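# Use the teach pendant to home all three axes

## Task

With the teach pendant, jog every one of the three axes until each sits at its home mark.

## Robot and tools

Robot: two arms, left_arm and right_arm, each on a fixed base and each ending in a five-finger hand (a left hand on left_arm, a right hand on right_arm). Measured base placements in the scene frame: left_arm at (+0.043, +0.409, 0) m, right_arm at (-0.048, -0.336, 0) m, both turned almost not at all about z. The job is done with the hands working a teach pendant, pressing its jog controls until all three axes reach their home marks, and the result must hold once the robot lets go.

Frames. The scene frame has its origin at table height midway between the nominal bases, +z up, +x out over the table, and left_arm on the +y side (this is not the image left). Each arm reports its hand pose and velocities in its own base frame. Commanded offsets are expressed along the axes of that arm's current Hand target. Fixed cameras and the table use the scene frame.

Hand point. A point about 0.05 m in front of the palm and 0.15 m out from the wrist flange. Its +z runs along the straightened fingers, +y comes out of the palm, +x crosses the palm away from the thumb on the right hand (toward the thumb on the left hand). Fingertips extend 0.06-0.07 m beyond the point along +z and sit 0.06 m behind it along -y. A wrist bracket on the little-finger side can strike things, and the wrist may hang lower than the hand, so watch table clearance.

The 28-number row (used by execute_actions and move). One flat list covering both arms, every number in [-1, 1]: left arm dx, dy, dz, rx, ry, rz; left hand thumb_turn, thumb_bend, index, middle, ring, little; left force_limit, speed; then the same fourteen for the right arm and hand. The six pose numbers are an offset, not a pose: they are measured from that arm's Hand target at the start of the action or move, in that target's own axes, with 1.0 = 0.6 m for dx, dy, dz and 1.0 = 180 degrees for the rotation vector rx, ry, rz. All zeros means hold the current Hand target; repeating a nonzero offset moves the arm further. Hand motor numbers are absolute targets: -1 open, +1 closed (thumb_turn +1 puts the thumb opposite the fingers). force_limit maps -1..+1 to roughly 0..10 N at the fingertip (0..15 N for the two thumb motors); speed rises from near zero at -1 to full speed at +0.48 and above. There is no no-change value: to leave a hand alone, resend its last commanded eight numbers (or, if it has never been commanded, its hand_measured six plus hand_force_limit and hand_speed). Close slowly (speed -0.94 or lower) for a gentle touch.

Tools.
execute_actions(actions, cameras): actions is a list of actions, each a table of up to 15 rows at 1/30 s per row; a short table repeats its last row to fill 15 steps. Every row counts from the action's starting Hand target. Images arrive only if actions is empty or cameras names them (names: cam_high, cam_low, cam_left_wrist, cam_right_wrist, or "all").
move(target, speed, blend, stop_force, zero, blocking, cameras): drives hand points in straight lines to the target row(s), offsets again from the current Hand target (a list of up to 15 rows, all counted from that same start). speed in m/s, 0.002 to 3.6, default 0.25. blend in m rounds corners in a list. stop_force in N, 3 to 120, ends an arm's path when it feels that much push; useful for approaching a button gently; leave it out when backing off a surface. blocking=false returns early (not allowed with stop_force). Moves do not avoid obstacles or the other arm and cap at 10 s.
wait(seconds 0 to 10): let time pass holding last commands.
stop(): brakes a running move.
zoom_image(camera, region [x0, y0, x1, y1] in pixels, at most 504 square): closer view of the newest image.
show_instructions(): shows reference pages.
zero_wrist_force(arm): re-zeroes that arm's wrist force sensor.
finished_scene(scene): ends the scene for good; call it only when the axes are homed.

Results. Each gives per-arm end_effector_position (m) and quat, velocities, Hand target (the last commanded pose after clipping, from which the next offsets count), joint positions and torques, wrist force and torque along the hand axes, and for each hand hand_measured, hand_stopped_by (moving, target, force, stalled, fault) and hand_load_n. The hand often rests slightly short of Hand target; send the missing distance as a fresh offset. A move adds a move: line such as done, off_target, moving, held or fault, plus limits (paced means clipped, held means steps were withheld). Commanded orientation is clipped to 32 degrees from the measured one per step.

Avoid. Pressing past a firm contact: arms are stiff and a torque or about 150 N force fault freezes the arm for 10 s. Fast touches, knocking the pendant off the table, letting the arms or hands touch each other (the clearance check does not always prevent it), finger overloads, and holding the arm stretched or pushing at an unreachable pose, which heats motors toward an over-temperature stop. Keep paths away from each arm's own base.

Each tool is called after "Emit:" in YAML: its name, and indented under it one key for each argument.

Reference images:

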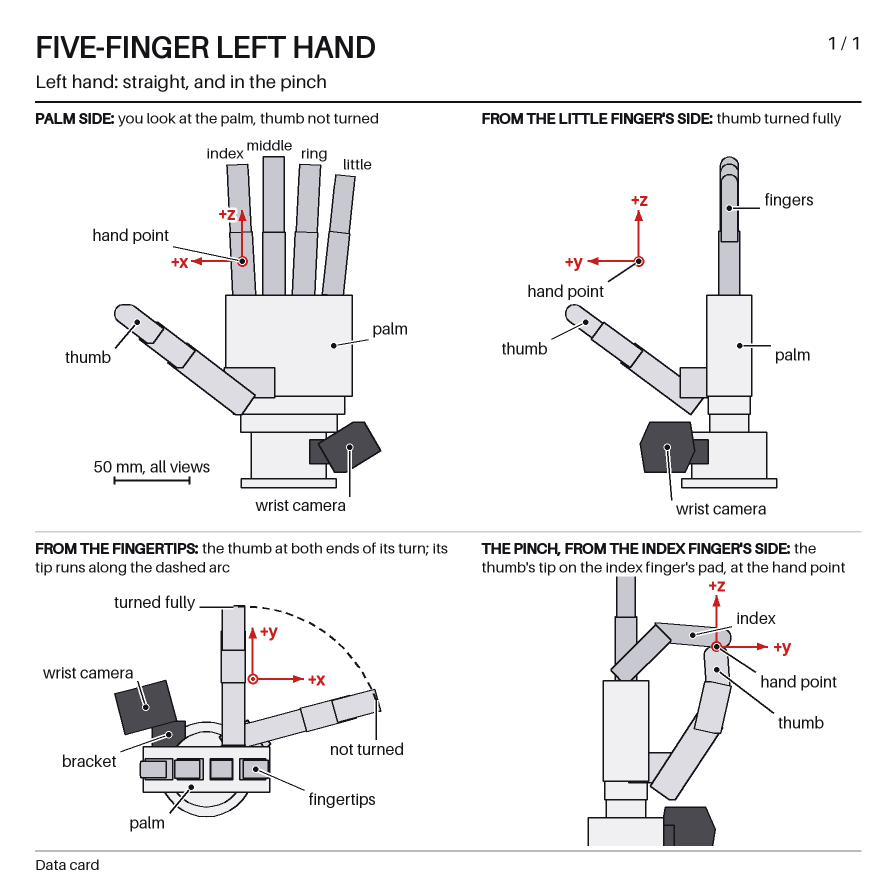

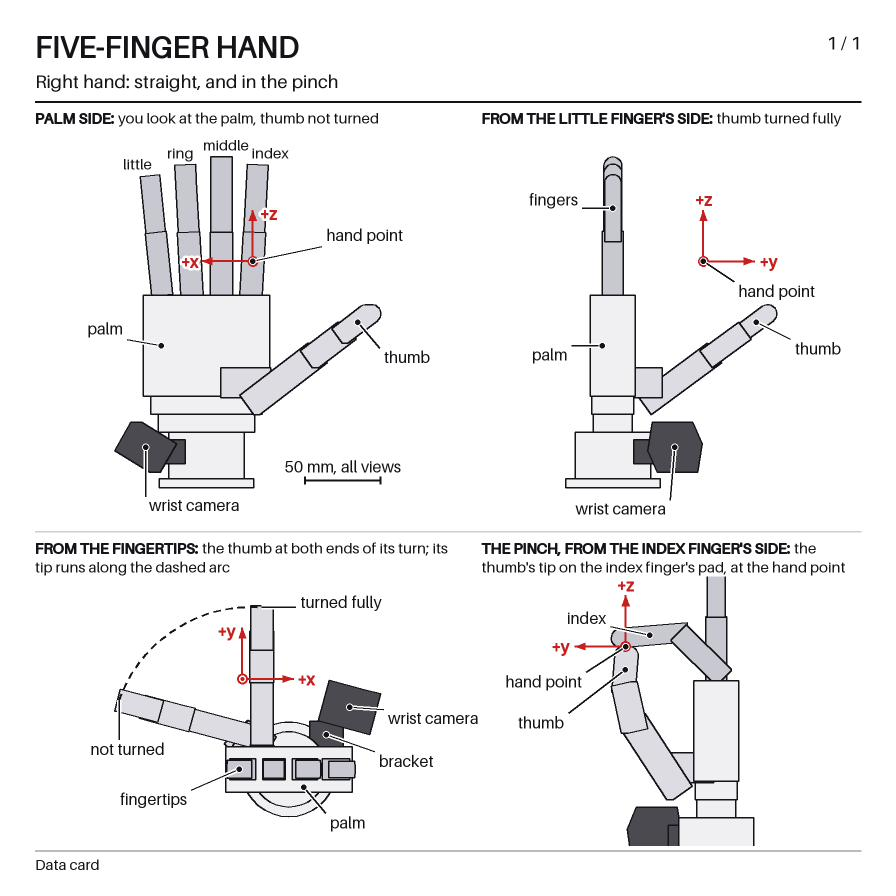

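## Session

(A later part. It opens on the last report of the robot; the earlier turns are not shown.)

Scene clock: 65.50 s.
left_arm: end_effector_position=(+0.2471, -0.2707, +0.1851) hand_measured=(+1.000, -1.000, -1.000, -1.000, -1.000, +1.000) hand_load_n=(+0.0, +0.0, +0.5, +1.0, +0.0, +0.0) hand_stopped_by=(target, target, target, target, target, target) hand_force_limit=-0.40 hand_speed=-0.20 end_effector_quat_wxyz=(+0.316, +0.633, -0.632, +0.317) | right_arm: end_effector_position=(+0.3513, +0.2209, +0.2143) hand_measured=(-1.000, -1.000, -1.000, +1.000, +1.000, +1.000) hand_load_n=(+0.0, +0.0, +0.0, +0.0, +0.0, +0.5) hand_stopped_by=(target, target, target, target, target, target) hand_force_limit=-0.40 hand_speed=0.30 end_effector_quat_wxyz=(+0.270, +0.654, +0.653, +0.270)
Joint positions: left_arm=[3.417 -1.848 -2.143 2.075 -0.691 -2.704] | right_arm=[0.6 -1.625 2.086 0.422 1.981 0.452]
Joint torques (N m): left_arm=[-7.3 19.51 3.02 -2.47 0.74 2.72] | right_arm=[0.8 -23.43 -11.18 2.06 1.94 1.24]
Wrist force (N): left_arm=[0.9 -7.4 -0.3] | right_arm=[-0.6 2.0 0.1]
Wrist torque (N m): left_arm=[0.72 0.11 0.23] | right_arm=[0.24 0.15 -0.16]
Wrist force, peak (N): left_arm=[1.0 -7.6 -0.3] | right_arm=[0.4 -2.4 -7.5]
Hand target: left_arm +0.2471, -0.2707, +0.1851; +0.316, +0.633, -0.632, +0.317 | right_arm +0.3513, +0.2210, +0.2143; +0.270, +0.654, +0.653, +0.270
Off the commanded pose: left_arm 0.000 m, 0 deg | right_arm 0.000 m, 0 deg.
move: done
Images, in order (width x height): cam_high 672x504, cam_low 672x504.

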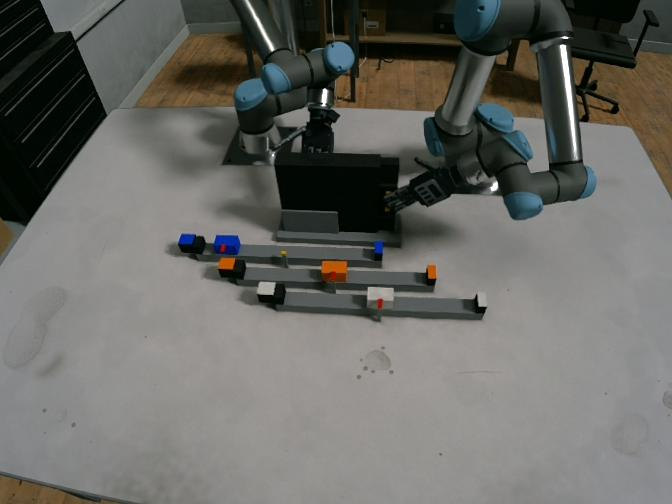

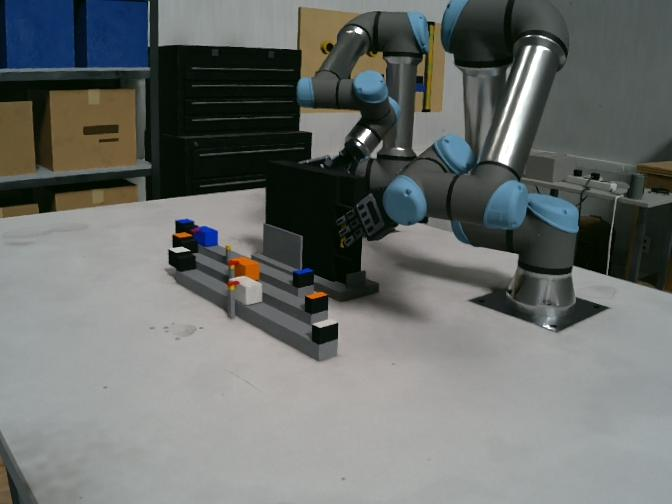

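Emit:
move:
  target:
    - [0,0,0,0,0,0,1,-1,-1,-1,-1,1,-0.4,-0.2,0,-0.0169,-0.0169,0,0,0,-1,-1,-1,1,1,1,-0.4,0.3]
    - [0,0,0,0,0,0,1,-1,-1,-1,-1,1,-0.4,-0.2,0.1477,-0.0685,0.0348,0,0,0,-1,-1,-1,1,1,1,-0.4,0.3]
    - [0,0,0,0,0,0,1,-1,-1,-1,-1,1,-0.4,-0.2,0.1477,-0.0561,0.0471,0,0,0,-1,-1,-1,1,1,1,-0.4,0.3]
  speed: [0.12, 0.15, 0.06]
  blend: 0.003

Emit:
move:
  target: [0,0,0,0,0,0,1,-1,-1,-1,-1,1,-0.4,-0.2,0,0.0106,0.0106,0,0,0,-1,-1,-1,1,1,1,-0.4,0.3]
  speed: 0.005
  stop_force: 3

Emit:
move:
  target: [0,0,0,0,0,0,1,-1,-1,-1,-1,1,-0.4,-0.2,0,-0.0165,-0.0165,0,0,0,-1,-1,-1,1,1,1,-0.4,0.3]
  speed: 0.1
  cameras: ["cam_right_wrist"]

Scene clock: 68.13 s.
left_arm: end_effector_position=(+0.2471, -0.2707, +0.1851) hand_measured=(+1.000, -1.000, -1.000, -1.000, -1.000, +1.000) hand_load_n=(+0.0, +0.0, +0.5, +0.5, +0.0, +0.0) hand_stopped_by=(target, target, target, target, target, target) hand_force_limit=-0.40 hand_speed=-0.20 end_effector_quat_wxyz=(+0.316, +0.633, -0.632, +0.317) | right_arm: end_effector_position=(+0.3475, +0.3097, +0.1707) hand_measured=(-1.000, -1.000, -1.000, +1.000, +1.000, +1.000) hand_load_n=(+0.0, +0.0, +0.0, +0.0, +0.0, +0.0) hand_stopped_by=(target, target, target, target, target, target) hand_force_limit=-0.40 hand_speed=0.30 end_effector_quat_wxyz=(+0.270, +0.654, +0.653, +0.270)
Joint positions: left_arm=[3.417 -1.848 -2.143 2.075 -0.691 -2.704] | right_arm=[0.835 -1.347 1.931 0.398 2.122 0.666]
Joint torques (N m): left_arm=[-7.86 20.36 3.53 -2.5 0.67 2.61] | right_arm=[4.97 -31.19 -6.42 2.76 2.78 2.04]
Wrist force (N): left_arm=[0.9 -7.4 -0.4] | right_arm=[-0.2 1.8 0.1]
Wrist torque (N m): left_arm=[0.73 0.09 0.23] | right_arm=[0.20 0.07 -0.17]
Wrist force, peak (N): left_arm=[1.0 -7.6 -0.3] | right_arm=[-0.3 3.0 0.7]
Hand target: left_arm +0.2471, -0.2707, +0.1851; +0.316, +0.633, -0.632, +0.317 | right_arm +0.3475, +0.3096, +0.1706; +0.270, +0.654, +0.653, +0.270
Off the commanded pose: left_arm 0.000 m, 0 deg | right_arm 0.000 m, 0 deg.
move: done

Scene clock: 69.83 s.
left_arm: end_effector_position=(+0.2471, -0.2707, +0.1851) hand_measured=(+1.000, -1.000, -1.000, -1.000, -1.000, +1.000) hand_load_n=(+0.0, +0.0, +0.5, +0.5, +0.0, +0.0) hand_stopped_by=(target, target, target, target, target, target) hand_force_limit=-0.40 hand_speed=-0.20 end_effector_quat_wxyz=(+0.316, +0.633, -0.632, +0.317) | right_arm: end_effector_position=(+0.3509, +0.3096, +0.1706) hand_measured=(-1.000, -1.000, -1.000, +1.000, +1.000, +1.000) hand_load_n=(+0.0, +0.0, +0.0, +0.0, +0.0, +0.5) hand_stopped_by=(target, target, target, target, target, target) hand_force_limit=-0.40 hand_speed=0.30 end_effector_quat_wxyz=(+0.270, +0.654, +0.653, +0.270)
Joint positions: left_arm=[3.417 -1.848 -2.143 2.075 -0.691 -2.704] | right_arm=[0.828 -1.345 1.928 0.396 2.117 0.658]
Joint torques (N m): left_arm=[-7.45 20.54 3.33 -2.59 0.69 2.55] | right_arm=[5.41 -35.21 -7.55 1.7 2.75 1.95]
Wrist force (N): left_arm=[0.8 -7.3 -0.3] | right_arm=[0.0 -0.4 -3.4]
Wrist torque (N m): left_arm=[0.74 0.10 0.22] | right_arm=[0.50 0.08 -0.08]
Wrist force, peak (N): left_arm=[0.9 -7.7 -0.3] | right_arm=[0.1 -1.5 -5.9]
Hand target: left_arm +0.2471, -0.2707, +0.1851; +0.316, +0.633, -0.632, +0.317 | right_arm +0.3509, +0.3096, +0.1706; +0.270, +0.654, +0.653, +0.270 (not the last commanded pose)
Off the commanded pose: left_arm 0.000 m, 0 deg | right_arm 0.006 m, 0 deg.
move: contact (right_arm)

Scene clock: 70.53 s.
left_arm: end_effector_position=(+0.2471, -0.2707, +0.1851) hand_measured=(+1.000, -1.000, -1.000, -1.000, -1.000, +1.000) hand_load_n=(+0.0, +0.0, +0.0, +0.5, +0.0, +0.0) hand_stopped_by=(target, target, target, target, target, target) hand_force_limit=-0.40 hand_speed=-0.20 end_effector_quat_wxyz=(+0.316, +0.633, -0.632, +0.317) | right_arm: end_effector_position=(+0.3368, +0.3095, +0.1707) hand_measured=(-1.000, -1.000, -1.000, +1.000, +1.000, +1.000) hand_load_n=(+0.0, +0.0, +0.0, +0.0, +0.0, +0.0) hand_stopped_by=(target, target, target, target, target, target) hand_force_limit=-0.40 hand_speed=0.30 end_effector_quat_wxyz=(+0.270, +0.654, +0.653, +0.270) end_effector_velocity=(+0.002, -0.001, +0.000) end_effector_angular_velocity=(-0.002, +0.000, +0.000)
Joint positions: left_arm=[3.417 -1.848 -2.143 2.075 -0.691 -2.704] | right_arm=[0.859 -1.353 1.941 0.406 2.135 0.689]
Joint velocities: left_arm=[within noise] | right_arm=[-0.005 0 -0.001 0 -0.002 -0.006]
Joint torques (N m): left_arm=[-7.94 20.92 3.06 -2.55 0.65 2.63] | right_arm=[-5.4 -23.46 -22.9 0.63 -1 -1.6]
Wrist force (N): left_arm=[0.8 -7.3 -0.3] | right_arm=[-0.7 1.8 0.1]
Wrist torque (N m): left_arm=[0.73 0.12 0.22] | right_arm=[0.21 0.14 -0.15]
Wrist force, peak (N): left_arm=[0.9 -7.5 -0.5] | right_arm=[-0.4 -0.4 -3.1]
Hand target: left_arm +0.2471, -0.2707, +0.1851; +0.316, +0.633, -0.632, +0.317 | right_arm +0.3369, +0.3096, +0.1706; +0.270, +0.654, +0.653, +0.270
Off the commanded pose: left_arm 0.000 m, 0 deg | right_arm 0.000 m, 0 deg.
move: done
Images, in order (width x height): cam_right_wrist 672x504.

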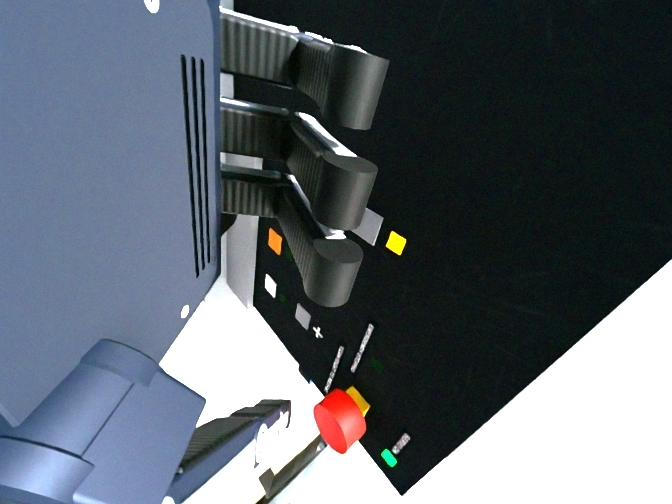

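Emit:
move:
  target:
    - [0,0,0,0,0,0,1,-1,-1,-1,-1,1,-0.4,-0.2,-0.0695,0.0524,-0.0524,0,0,0,-1,-1,-1,1,1,1,-0.4,0.3]
    - [0,0,0,0,0,0,1,-1,-1,-1,-1,1,-0.4,-0.2,-0.0695,0.0676,-0.0372,0,0,0,-1,-1,-1,1,1,1,-0.4,0.3]
  speed: [0.12, 0.06]
  blend: 0.003

Emit:
move:
  target: [0,0,0,0,0,0,1,-1,-1,-1,-1,1,-0.4,-0.2,0,0.0106,0.0106,0,0,0,-1,-1,-1,1,1,1,-0.4,0.3]
  speed: 0.005
  stop_force: 3

Emit:
move:
  target: [0,0,0,0,0,0,1,-1,-1,-1,-1,1,-0.4,-0.2,0,0.0003,0.0003,0,0,0,-1,-1,-1,1,1,1,-0.4,0.3]
  speed: 0.05

Emit:
wait:
  seconds: 3
  cameras: ["cam_high"]

Emit:
zoom_image:
  camera: "cam_high"
  region: [210, 220, 310, 270]

Scene clock: 72.50 s.
left_arm: end_effector_position=(+0.2471, -0.2707, +0.1851) hand_measured=(+1.000, -1.000, -1.000, -1.000, -1.000, +1.000) hand_load_n=(+0.0, +0.0, +0.5, +0.5, +0.5, +0.0) hand_stopped_by=(target, target, target, target, target, target) hand_force_limit=-0.40 hand_speed=-0.20 end_effector_quat_wxyz=(+0.316, +0.633, -0.632, +0.317) | right_arm: end_effector_position=(+0.3499, +0.2680, +0.2150) hand_measured=(-1.000, -1.000, -1.000, +1.000, +1.000, +1.000) hand_load_n=(+0.0, +0.0, +0.0, +0.0, +0.0, +0.0) hand_stopped_by=(target, target, target, target, target, target) hand_force_limit=-0.40 hand_speed=0.30 end_effector_quat_wxyz=(+0.270, +0.654, +0.653, +0.270) end_effector_velocity=(-0.002, -0.001, +0.000) end_effector_angular_velocity=(-0.002, +0.001, -0.003)
Joint positions: left_arm=[3.417 -1.848 -2.143 2.075 -0.691 -2.704] | right_arm=[0.737 -1.504 1.974 0.466 2.065 0.573]
Joint velocities: left_arm=[within noise] | right_arm=[0.003 -0.001 0.003 0.003 0.004 0.005]
Joint torques (N m): left_arm=[-7.87 21.34 4.21 -2.65 0.69 2.51] | right_arm=[6.1 -31.87 -7.31 2.4 2.18 1.9]
Wrist force (N): left_arm=[1.1 -7.6 -0.5] | right_arm=[-0.4 1.7 0.1]
Wrist torque (N m): left_arm=[0.70 0.07 0.25] | right_arm=[0.19 0.13 -0.15]
Wrist force, peak (N): left_arm=[1.0 -7.7 -0.5] | right_arm=[-1.3 1.9 -1.0]
Hand target: left_arm +0.2471, -0.2707, +0.1851; +0.316, +0.633, -0.632, +0.317 | right_arm +0.3499, +0.2679, +0.2150; +0.270, +0.654, +0.653, +0.270
Off the commanded pose: left_arm 0.000 m, 0 deg | right_arm 0.000 m, 0 deg.
move: done

Scene clock: 73.97 s.
left_arm: end_effector_position=(+0.2471, -0.2707, +0.1851) hand_measured=(+1.000, -1.000, -1.000, -1.000, -1.000, +1.000) hand_load_n=(+0.0, +0.0, +0.5, +0.5, +0.0, +0.0) hand_stopped_by=(target, target, target, target, target, target) hand_force_limit=-0.40 hand_speed=-0.20 end_effector_quat_wxyz=(+0.316, +0.633, -0.632, +0.317) | right_arm: end_effector_position=(+0.3520, +0.2679, +0.2150) hand_measured=(-1.000, -1.000, -1.000, +1.000, +1.000, +1.000) hand_load_n=(+0.5, +0.0, +0.5, +0.0, +0.0, +0.0) hand_stopped_by=(target, target, target, target, target, target) hand_force_limit=-0.40 hand_speed=0.30 end_effector_quat_wxyz=(+0.270, +0.654, +0.653, +0.270)
Joint positions: left_arm=[3.417 -1.848 -2.143 2.075 -0.691 -2.704] | right_arm=[0.732 -1.503 1.972 0.464 2.062 0.569]
Joint torques (N m): left_arm=[-7.64 21.5 3.78 -2.64 0.74 2.49] | right_arm=[5.65 -30.63 -9 1.11 2.4 2.17]
Wrist force (N): left_arm=[0.8 -7.4 -0.3] | right_arm=[-1.2 -0.4 -3.0]
Wrist torque (N m): left_arm=[0.73 0.10 0.22] | right_arm=[0.44 0.12 -0.13]
Wrist force, peak (N): left_arm=[0.9 -7.7 -0.2] | right_arm=[-0.6 -1.4 -5.7]
Hand target: left_arm +0.2471, -0.2707, +0.1851; +0.316, +0.633, -0.632, +0.317 | right_arm +0.3520, +0.2679, +0.2150; +0.270, +0.654, +0.653, +0.270 (not the last commanded pose)
Off the commanded pose: left_arm 0.000 m, 0 deg | right_arm 0.007 m, 0 deg.
move: contact (right_arm)

Scene clock: 74.67 s.
left_arm: end_effector_position=(+0.2471, -0.2707, +0.1851) hand_measured=(+1.000, -1.000, -1.000, -1.000, -1.000, +1.000) hand_load_n=(+0.0, +0.0, +0.5, +0.5, +0.0, +0.0) hand_stopped_by=(target, target, target, target, target, target) hand_force_limit=-0.40 hand_speed=-0.20 end_effector_quat_wxyz=(+0.316, +0.633, -0.632, +0.317) | right_arm: end_effector_position=(+0.3523, +0.2679, +0.2151) hand_measured=(-1.000, -1.000, -1.000, +1.000, +1.000, +1.000) hand_load_n=(+0.0, +0.0, +0.5, +0.0, +0.0, +0.0) hand_stopped_by=(target, target, target, target, target, target) hand_force_limit=-0.40 hand_speed=0.30 end_effector_quat_wxyz=(+0.270, +0.654, +0.653, +0.270)
Joint positions: left_arm=[3.417 -1.848 -2.143 2.075 -0.691 -2.704] | right_arm=[0.732 -1.503 1.972 0.464 2.062 0.568]
Joint torques (N m): left_arm=[-7.75 21.81 3.03 -2.55 0.7 2.6] | right_arm=[-7.07 -11.19 -27.78 -1.26 -1.04 -1.91]
Wrist force (N): left_arm=[0.7 -7.4 -0.5] | right_arm=[-0.6 -2.2 -6.4]
Wrist torque (N m): left_arm=[0.74 0.11 0.22] | right_arm=[0.76 0.10 -0.03]
Wrist force, peak (N): left_arm=[1.0 -7.6 -0.4] | right_arm=[-0.6 -2.2 -6.4]
Hand target: left_arm +0.2471, -0.2707, +0.1851; +0.316, +0.633, -0.632, +0.317 | right_arm +0.3523, +0.2679, +0.2150; +0.270, +0.654, +0.653, +0.270
Off the commanded pose: left_arm 0.000 m, 0 deg | right_arm 0.000 m, 0 deg.
move: done

Scene clock: 77.67 s.
left_arm: end_effector_position=(+0.2471, -0.2707, +0.1851) hand_measured=(+1.000, -1.000, -1.000, -1.000, -1.000, +1.000) hand_load_n=(+0.0, +0.0, +0.0, +0.5, +0.0, +0.0) hand_stopped_by=(target, target, target, target, target, target) hand_force_limit=-0.40 hand_speed=-0.20 end_effector_quat_wxyz=(+0.316, +0.633, -0.632, +0.317) | right_arm: end_effector_position=(+0.3523, +0.2679, +0.2150) hand_measured=(-1.000, -1.000, -1.000, +1.000, +1.000, +1.000) hand_load_n=(+0.0, +0.0, +0.5, +0.0, +0.0, +0.0) hand_stopped_by=(target, target, target, target, target, target) hand_force_limit=-0.40 hand_speed=0.30 end_effector_quat_wxyz=(+0.270, +0.654, +0.653, +0.270)
Joint positions: left_arm=[3.417 -1.848 -2.143 2.075 -0.691 -2.704] | right_arm=[0.732 -1.503 1.972 0.464 2.062 0.568]
Joint torques (N m): left_arm=[-7.22 23.07 3.67 -2.65 0.63 2.59] | right_arm=[-7.14 -10.22 -26.56 -1 -1.27 -1.96]
Wrist force (N): left_arm=[0.9 -7.4 -0.6] | right_arm=[-0.9 -2.2 -7.2]
Wrist torque (N m): left_arm=[0.76 0.08 0.23] | right_arm=[0.79 0.13 -0.05]
Wrist force, peak (N): left_arm=[0.9 -7.7 -0.5] | right_arm=[-0.8 -2.3 -7.5]
Hand target: left_arm +0.2471, -0.2707, +0.1851; +0.316, +0.633, -0.632, +0.317 | right_arm +0.3523, +0.2679, +0.2150; +0.270, +0.654, +0.653, +0.270
Off the commanded pose: left_arm 0.000 m, 0 deg | right_arm 0.000 m, 0 deg.
wait: 3.00 s; at rest by 0.17 s
Images, in order (width x height): cam_high 672x504.

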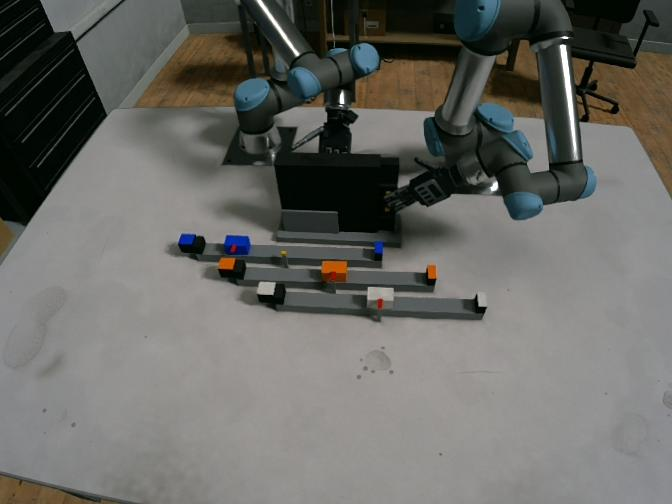

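Scaled by 5.040.

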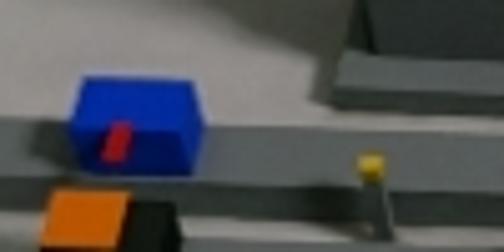

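Emit:
wait:
  seconds: 10

Emit:
wait:
  seconds: 4.5
  cameras: ["cam_high"]

Emit:
zoom_image:
  camera: "cam_high"
  region: [255, 230, 305, 270]

Scene clock: 88.27 s.
left_arm: end_effector_position=(+0.2471, -0.2707, +0.1851) hand_measured=(+1.000, -1.000, -1.000, -1.000, -1.000, +1.000) hand_load_n=(+0.0, +0.0, +0.5, +1.0, +0.0, +0.0) hand_stopped_by=(target, target, target, target, target, target) hand_force_limit=-0.40 hand_speed=-0.20 end_effector_quat_wxyz=(+0.316, +0.633, -0.632, +0.317) | right_arm: end_effector_position=(+0.3523, +0.2679, +0.2150) hand_measured=(-1.000, -1.000, -1.000, +1.000, +1.000, +1.000) hand_load_n=(+0.0, +0.0, +0.5, +0.0, +0.0, +0.5) hand_stopped_by=(target, target, target, target, target, target) hand_force_limit=-0.40 hand_speed=0.30 end_effector_quat_wxyz=(+0.270, +0.654, +0.653, +0.270)
Joint positions: left_arm=[3.417 -1.848 -2.143 2.075 -0.691 -2.704] | right_arm=[0.732 -1.503 1.972 0.464 2.062 0.568]
Joint torques (N m): left_arm=[-7.27 26.64 3.14 -2.8 0.58 2.55] | right_arm=[-5.65 -9.64 -26.67 -1.05 -1.36 -1.9]
Wrist force (N): left_arm=[0.9 -7.4 -0.4] | right_arm=[-0.8 -2.3 -7.0]
Wrist torque (N m): left_arm=[0.74 0.09 0.23] | right_arm=[0.77 0.12 -0.05]
Wrist force, peak (N): left_arm=[0.7 -7.8 -0.4] | right_arm=[-0.8 -2.2 -7.5]
Hand target: left_arm +0.2471, -0.2707, +0.1851; +0.316, +0.633, -0.632, +0.317 | right_arm +0.3523, +0.2679, +0.2150; +0.270, +0.654, +0.653, +0.270
Off the commanded pose: left_arm 0.000 m, 0 deg | right_arm 0.000 m, 0 deg.
wait: 10.00 s; at rest from the start

Scene clock: 92.77 s.
left_arm: end_effector_position=(+0.2471, -0.2707, +0.1851) hand_measured=(+1.000, -1.000, -1.000, -1.000, -1.000, +1.000) hand_load_n=(-0.5, +0.0, +0.5, +0.5, +0.0, +0.0) hand_stopped_by=(target, target, target, target, target, target) hand_force_limit=-0.40 hand_speed=-0.20 end_effector_quat_wxyz=(+0.316, +0.633, -0.632, +0.317) | right_arm: end_effector_position=(+0.3523, +0.2679, +0.2150) hand_measured=(-1.000, -1.000, -1.000, +1.000, +1.000, +1.000) hand_load_n=(+0.0, +0.0, +0.5, +0.0, +0.0, +0.0) hand_stopped_by=(target, target, target, target, target, target) hand_force_limit=-0.40 hand_speed=0.30 end_effector_quat_wxyz=(+0.270, +0.654, +0.653, +0.270)
Joint positions: left_arm=[3.417 -1.848 -2.143 2.075 -0.691 -2.704] | right_arm=[0.732 -1.503 1.972 0.464 2.062 0.568]
Joint torques (N m): left_arm=[-5.8 27.83 3.72 -2.76 0.7 2.64] | right_arm=[-7.45 -10.59 -24.53 -1.2 -1.11 -1.71]
Wrist force (N): left_arm=[0.9 -7.4 -0.3] | right_arm=[-0.9 -2.4 -7.3]
Wrist torque (N m): left_arm=[0.74 0.10 0.23] | right_arm=[0.77 0.13 -0.06]
Wrist force, peak (N): left_arm=[0.8 -7.7 -0.4] | right_arm=[-1.0 -2.4 -7.4]
Hand target: left_arm +0.2471, -0.2707, +0.1851; +0.316, +0.633, -0.632, +0.317 | right_arm +0.3523, +0.2679, +0.2150; +0.270, +0.654, +0.653, +0.270
Off the commanded pose: left_arm 0.000 m, 0 deg | right_arm 0.000 m, 0 deg.
wait: 4.50 s; at rest by 0.17 s
Images, in order (width x height): cam_high 672x504.

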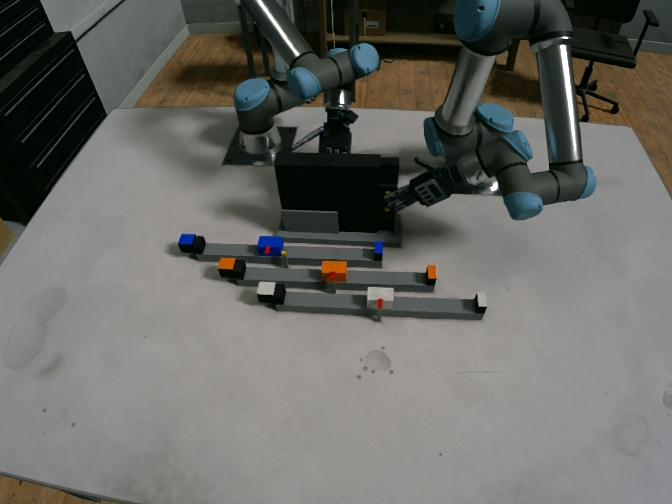

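Scaled by 10.080.

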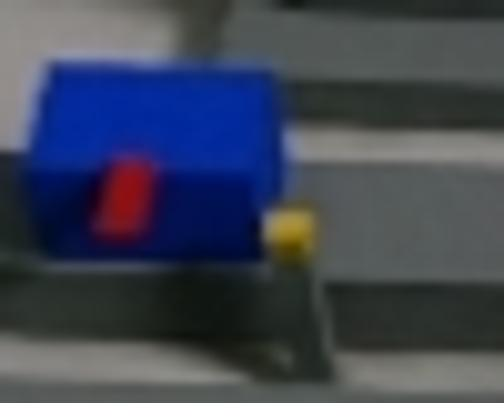

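Emit:
wait:
  seconds: 3.3
  cameras: ["cam_high"]

Emit:
zoom_image:
  camera: "cam_high"
  region: [265, 235, 305, 275]

Scene clock: 96.53 s.
left_arm: end_effector_position=(+0.2471, -0.2707, +0.1851) hand_measured=(+1.000, -1.000, -1.000, -1.000, -1.000, +1.000) hand_load_n=(+0.0, +0.0, +0.5, +0.5, +0.0, +0.0) hand_stopped_by=(target, target, target, target, target, target) hand_force_limit=-0.40 hand_speed=-0.20 end_effector_quat_wxyz=(+0.316, +0.633, -0.632, +0.317) | right_arm: end_effector_position=(+0.3523, +0.2679, +0.2150) hand_measured=(-1.000, -1.000, -1.000, +1.000, +1.000, +1.000) hand_load_n=(+0.0, +0.0, +1.0, +0.0, +0.0, +0.0) hand_stopped_by=(target, target, target, target, target, target) hand_force_limit=-0.40 hand_speed=0.30 end_effector_quat_wxyz=(+0.270, +0.654, +0.653, +0.270)
Joint positions: left_arm=[3.417 -1.848 -2.143 2.075 -0.691 -2.704] | right_arm=[0.732 -1.503 1.972 0.464 2.062 0.568]
Joint torques (N m): left_arm=[-7.27 29.02 3.74 -2.72 0.72 2.59] | right_arm=[-6.53 -9.71 -23.88 -1.1 -1.27 -2.07]
Wrist force (N): left_arm=[0.7 -7.3 -0.5] | right_arm=[-0.5 -2.4 -7.0]
Wrist torque (N m): left_arm=[0.76 0.10 0.21] | right_arm=[0.76 0.07 -0.04]
Wrist force, peak (N): left_arm=[1.0 -7.8 -0.4] | right_arm=[-1.1 -2.3 -7.5]
Hand target: left_arm +0.2471, -0.2707, +0.1851; +0.316, +0.633, -0.632, +0.317 | right_arm +0.3523, +0.2679, +0.2150; +0.270, +0.654, +0.653, +0.270
Off the commanded pose: left_arm 0.000 m, 0 deg | right_arm 0.000 m, 0 deg.
wait: 3.30 s; at rest from the start
Images, in order (width x height): cam_high 672x504.

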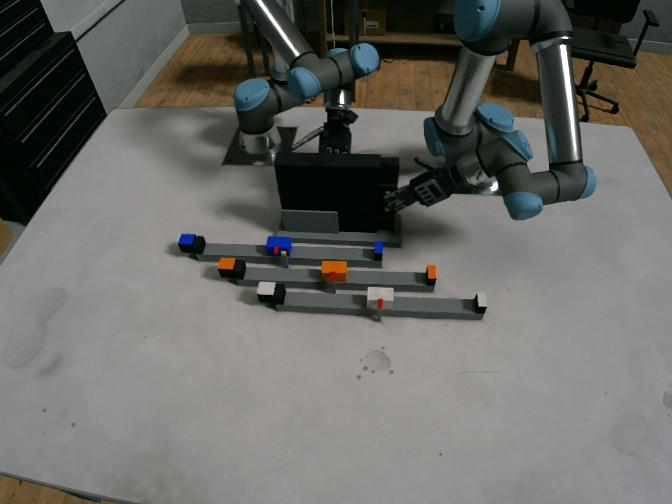

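Scaled by 12.600.

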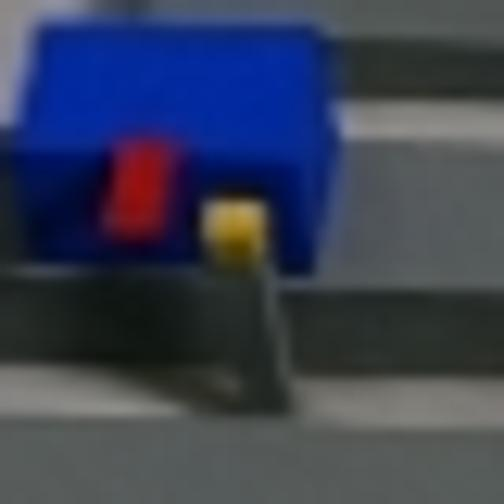

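Emit:
wait:
  seconds: 2.4

Emit:
move:
  target: [0,0,0,0,0,0,1,-1,-1,-1,-1,1,-0.4,-0.2,0,-0.0026,-0.0026,0,0,0,-1,-1,-1,1,1,1,-0.4,0.3]
  speed: 0.1
  cameras: ["cam_high", "cam_low"]

Emit:
zoom_image:
  camera: "cam_high"
  region: [265, 235, 305, 275]

Emit:
zoom_image:
  camera: "cam_low"
  region: [210, 230, 250, 270]

Scene clock: 99.47 s.
left_arm: end_effector_position=(+0.2471, -0.2707, +0.1851) hand_measured=(+1.000, -1.000, -1.000, -1.000, -1.000, +1.000) hand_load_n=(+0.0, +0.0, +0.0, +1.0, +0.0, +0.0) hand_stopped_by=(target, target, target, target, target, target) hand_force_limit=-0.40 hand_speed=-0.20 end_effector_quat_wxyz=(+0.316, +0.633, -0.632, +0.317) | right_arm: end_effector_position=(+0.3523, +0.2679, +0.2150) hand_measured=(-1.000, -1.000, -1.000, +1.000, +1.000, +1.000) hand_load_n=(+0.0, +0.0, +0.5, +0.0, +0.0, +0.0) hand_stopped_by=(target, target, target, target, target, target) hand_force_limit=-0.40 hand_speed=0.30 end_effector_quat_wxyz=(+0.270, +0.654, +0.653, +0.270)
Joint positions: left_arm=[3.417 -1.848 -2.143 2.075 -0.691 -2.704] | right_arm=[0.732 -1.503 1.972 0.464 2.062 0.568]
Joint torques (N m): left_arm=[-6.64 29.74 3.95 -3.03 0.76 2.51] | right_arm=[-7.48 -9.06 -25.64 -0.9 -1.16 -1.66]
Wrist force (N): left_arm=[1.0 -7.6 -0.4] | right_arm=[-0.8 -2.1 -7.2]
Wrist torque (N m): left_arm=[0.71 0.08 0.23] | right_arm=[0.81 0.12 -0.04]
Wrist force, peak (N): left_arm=[1.0 -7.7 -0.4] | right_arm=[-0.8 -2.4 -7.5]
Hand target: left_arm +0.2471, -0.2707, +0.1851; +0.316, +0.633, -0.632, +0.317 | right_arm +0.3523, +0.2679, +0.2150; +0.270, +0.654, +0.653, +0.270
Off the commanded pose: left_arm 0.000 m, 0 deg | right_arm 0.000 m, 0 deg.
wait: 2.40 s; at rest from the start

Scene clock: 100.17 s.
left_arm: end_effector_position=(+0.2471, -0.2707, +0.1851) hand_measured=(+1.000, -1.000, -1.000, -1.000, -1.000, +1.000) hand_load_n=(+0.0, +0.0, +0.5, +0.5, +0.0, -0.5) hand_stopped_by=(target, target, target, target, target, target) hand_force_limit=-0.40 hand_speed=-0.20 end_effector_quat_wxyz=(+0.316, +0.633, -0.632, +0.317) | right_arm: end_effector_position=(+0.3501, +0.2679, +0.2150) hand_measured=(-1.000, -1.000, -1.000, +1.000, +1.000, +1.000) hand_load_n=(-0.5, +0.0, +0.0, +0.0, +0.0, +0.0) hand_stopped_by=(target, target, target, target, target, target) hand_force_limit=-0.40 hand_speed=0.30 end_effector_quat_wxyz=(+0.270, +0.654, +0.653, +0.270)
Joint positions: left_arm=[3.417 -1.848 -2.143 2.075 -0.691 -2.704] | right_arm=[0.737 -1.504 1.974 0.466 2.065 0.573]
Joint torques (N m): left_arm=[-6.75 30.46 3.85 -2.89 0.74 2.59] | right_arm=[0.5 -30.29 -9.88 2.16 2.01 1.09]
Wrist force (N): left_arm=[0.9 -7.4 -0.4] | right_arm=[-0.3 2.1 0.0]
Wrist torque (N m): left_arm=[0.73 0.10 0.23] | right_arm=[0.25 0.12 -0.13]
Wrist force, peak (N): left_arm=[0.8 -7.7 -0.6] | right_arm=[-0.9 -2.2 -7.3]
Hand target: left_arm +0.2471, -0.2707, +0.1851; +0.316, +0.633, -0.632, +0.317 | right_arm +0.3501, +0.2679, +0.2150; +0.270, +0.654, +0.653, +0.270
Off the commanded pose: left_arm 0.000 m, 0 deg | right_arm 0.000 m, 0 deg.
move: done
Images, in order (width x height): cam_high 672x504, cam_low 672x504.

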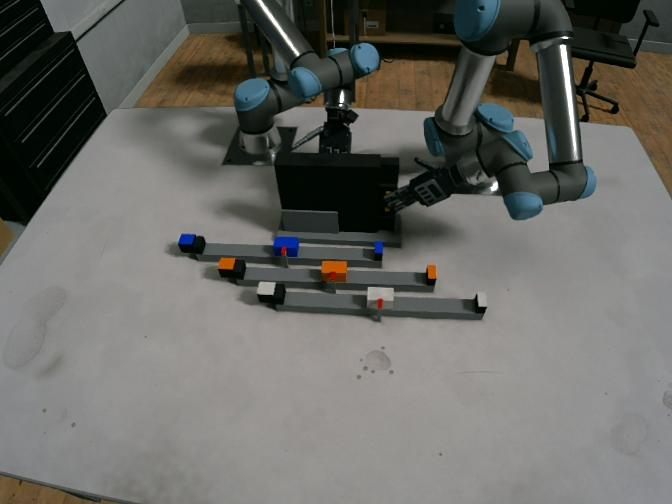

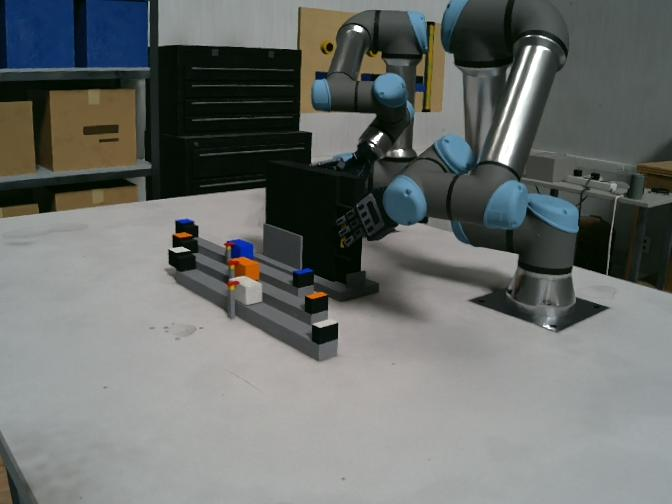

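Scaled by 12.600.

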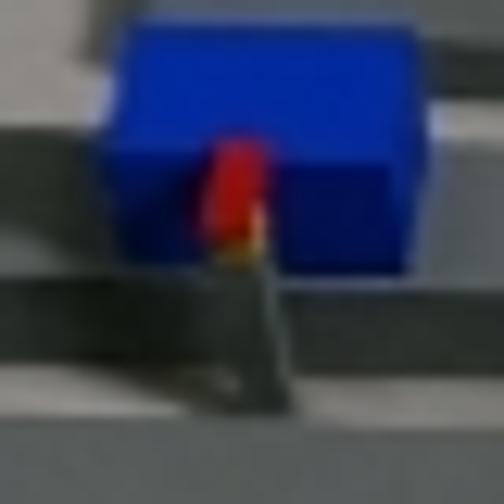

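Scaled by 12.600.

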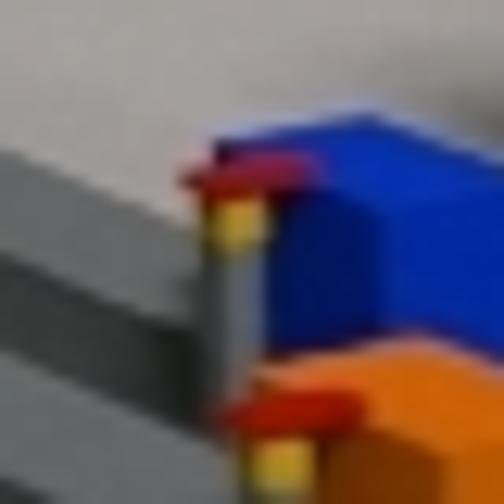

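Emit:
move:
  target: [-0.0005,-0.0833,0.0006,0,0,0,1,-1,-1,-1,-1,1,-0.4,-0.2,0,-0.0589,-0.0589,0,0,0,-1,-1,-1,1,1,1,-0.4,0.3]
  speed: 0.12
  cameras: ["cam_high", "cam_low"]

Emit:
zoom_image:
  camera: "cam_high"
  region: [260, 230, 400, 330]

Scene clock: 105.37 s.
left_arm: end_effector_position=(+0.2970, -0.2708, +0.1846) hand_measured=(+1.000, -1.000, -1.000, -1.000, -1.000, +1.000) hand_load_n=(+0.0, +0.0, +0.0, +0.0, +0.0, +0.0) hand_stopped_by=(target, target, target, target, target, target) hand_force_limit=-0.40 hand_speed=-0.20 end_effector_quat_wxyz=(+0.316, +0.633, -0.632, +0.316) | right_arm: end_effector_position=(+0.3001, +0.2679, +0.2152) hand_measured=(-1.000, -1.000, -1.000, +1.000, +1.000, +1.000) hand_load_n=(+0.0, +0.0, +0.0, +0.0, +0.0, +0.0) hand_stopped_by=(target, target, target, target, target, target) hand_force_limit=-0.40 hand_speed=0.30 end_effector_quat_wxyz=(+0.270, +0.654, +0.653, +0.270)
Joint positions: left_arm=[3.376 -1.941 -1.988 2.06 -0.678 -2.765] | right_arm=[0.861 -1.533 2.018 0.51 2.136 0.691]
Joint torques (N m): left_arm=[7.79 35.13 18.73 -1.08 -0.63 3.06] | right_arm=[5.73 -9.27 -24.85 0.77 -1.05 0.4]
Wrist force (N): left_arm=[0.7 1.0 -1.7] | right_arm=[-0.6 1.9 0.1]
Wrist torque (N m): left_arm=[0.43 0.04 0.14] | right_arm=[0.22 0.14 -0.03]
Wrist force, peak (N): left_arm=[1.0 -7.7 -0.6] | right_arm=[-0.4 2.8 0.9]
Hand target: left_arm +0.2971, -0.2707, +0.1846; +0.316, +0.633, -0.632, +0.317 | right_arm +0.3001, +0.2679, +0.2151; +0.270, +0.654, +0.653, +0.270
Off the commanded pose: left_arm 0.000 m, 0 deg | right_arm 0.000 m, 0 deg.
move: done
Images, in order (width x height): cam_high 672x504, cam_low 672x504.

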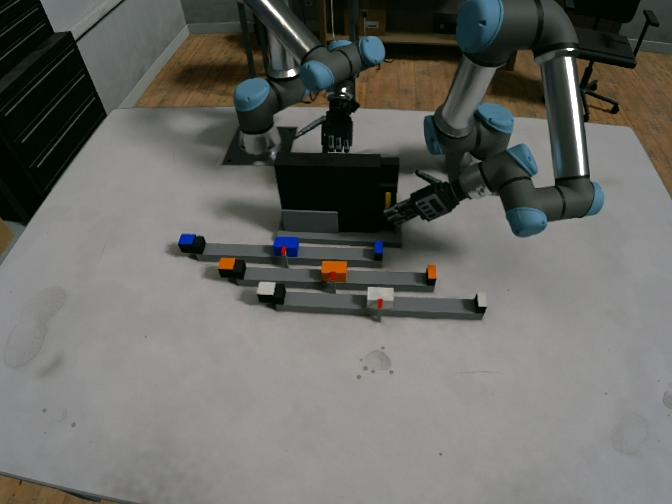

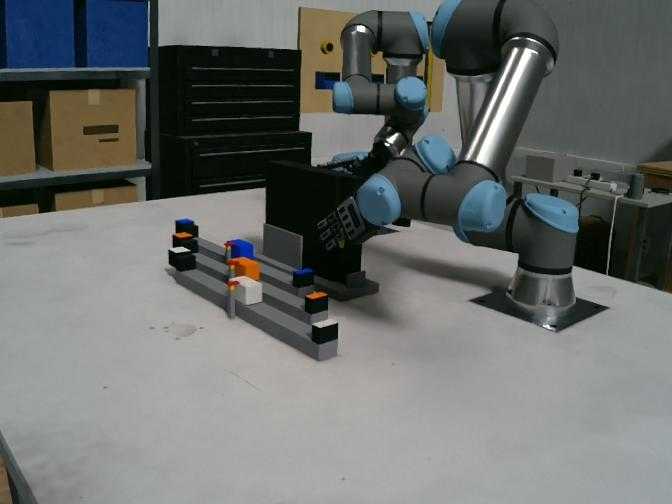

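Scaled by 3.600.

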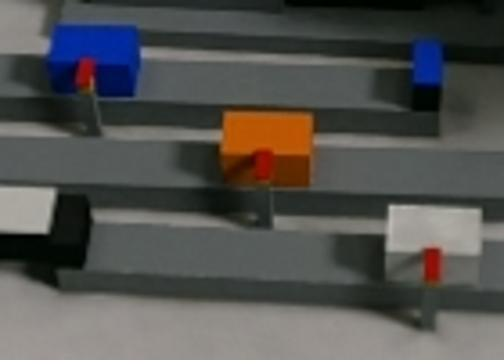

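Emit:
finished_scene:
  scene: 2

The scene is finished: the task was done.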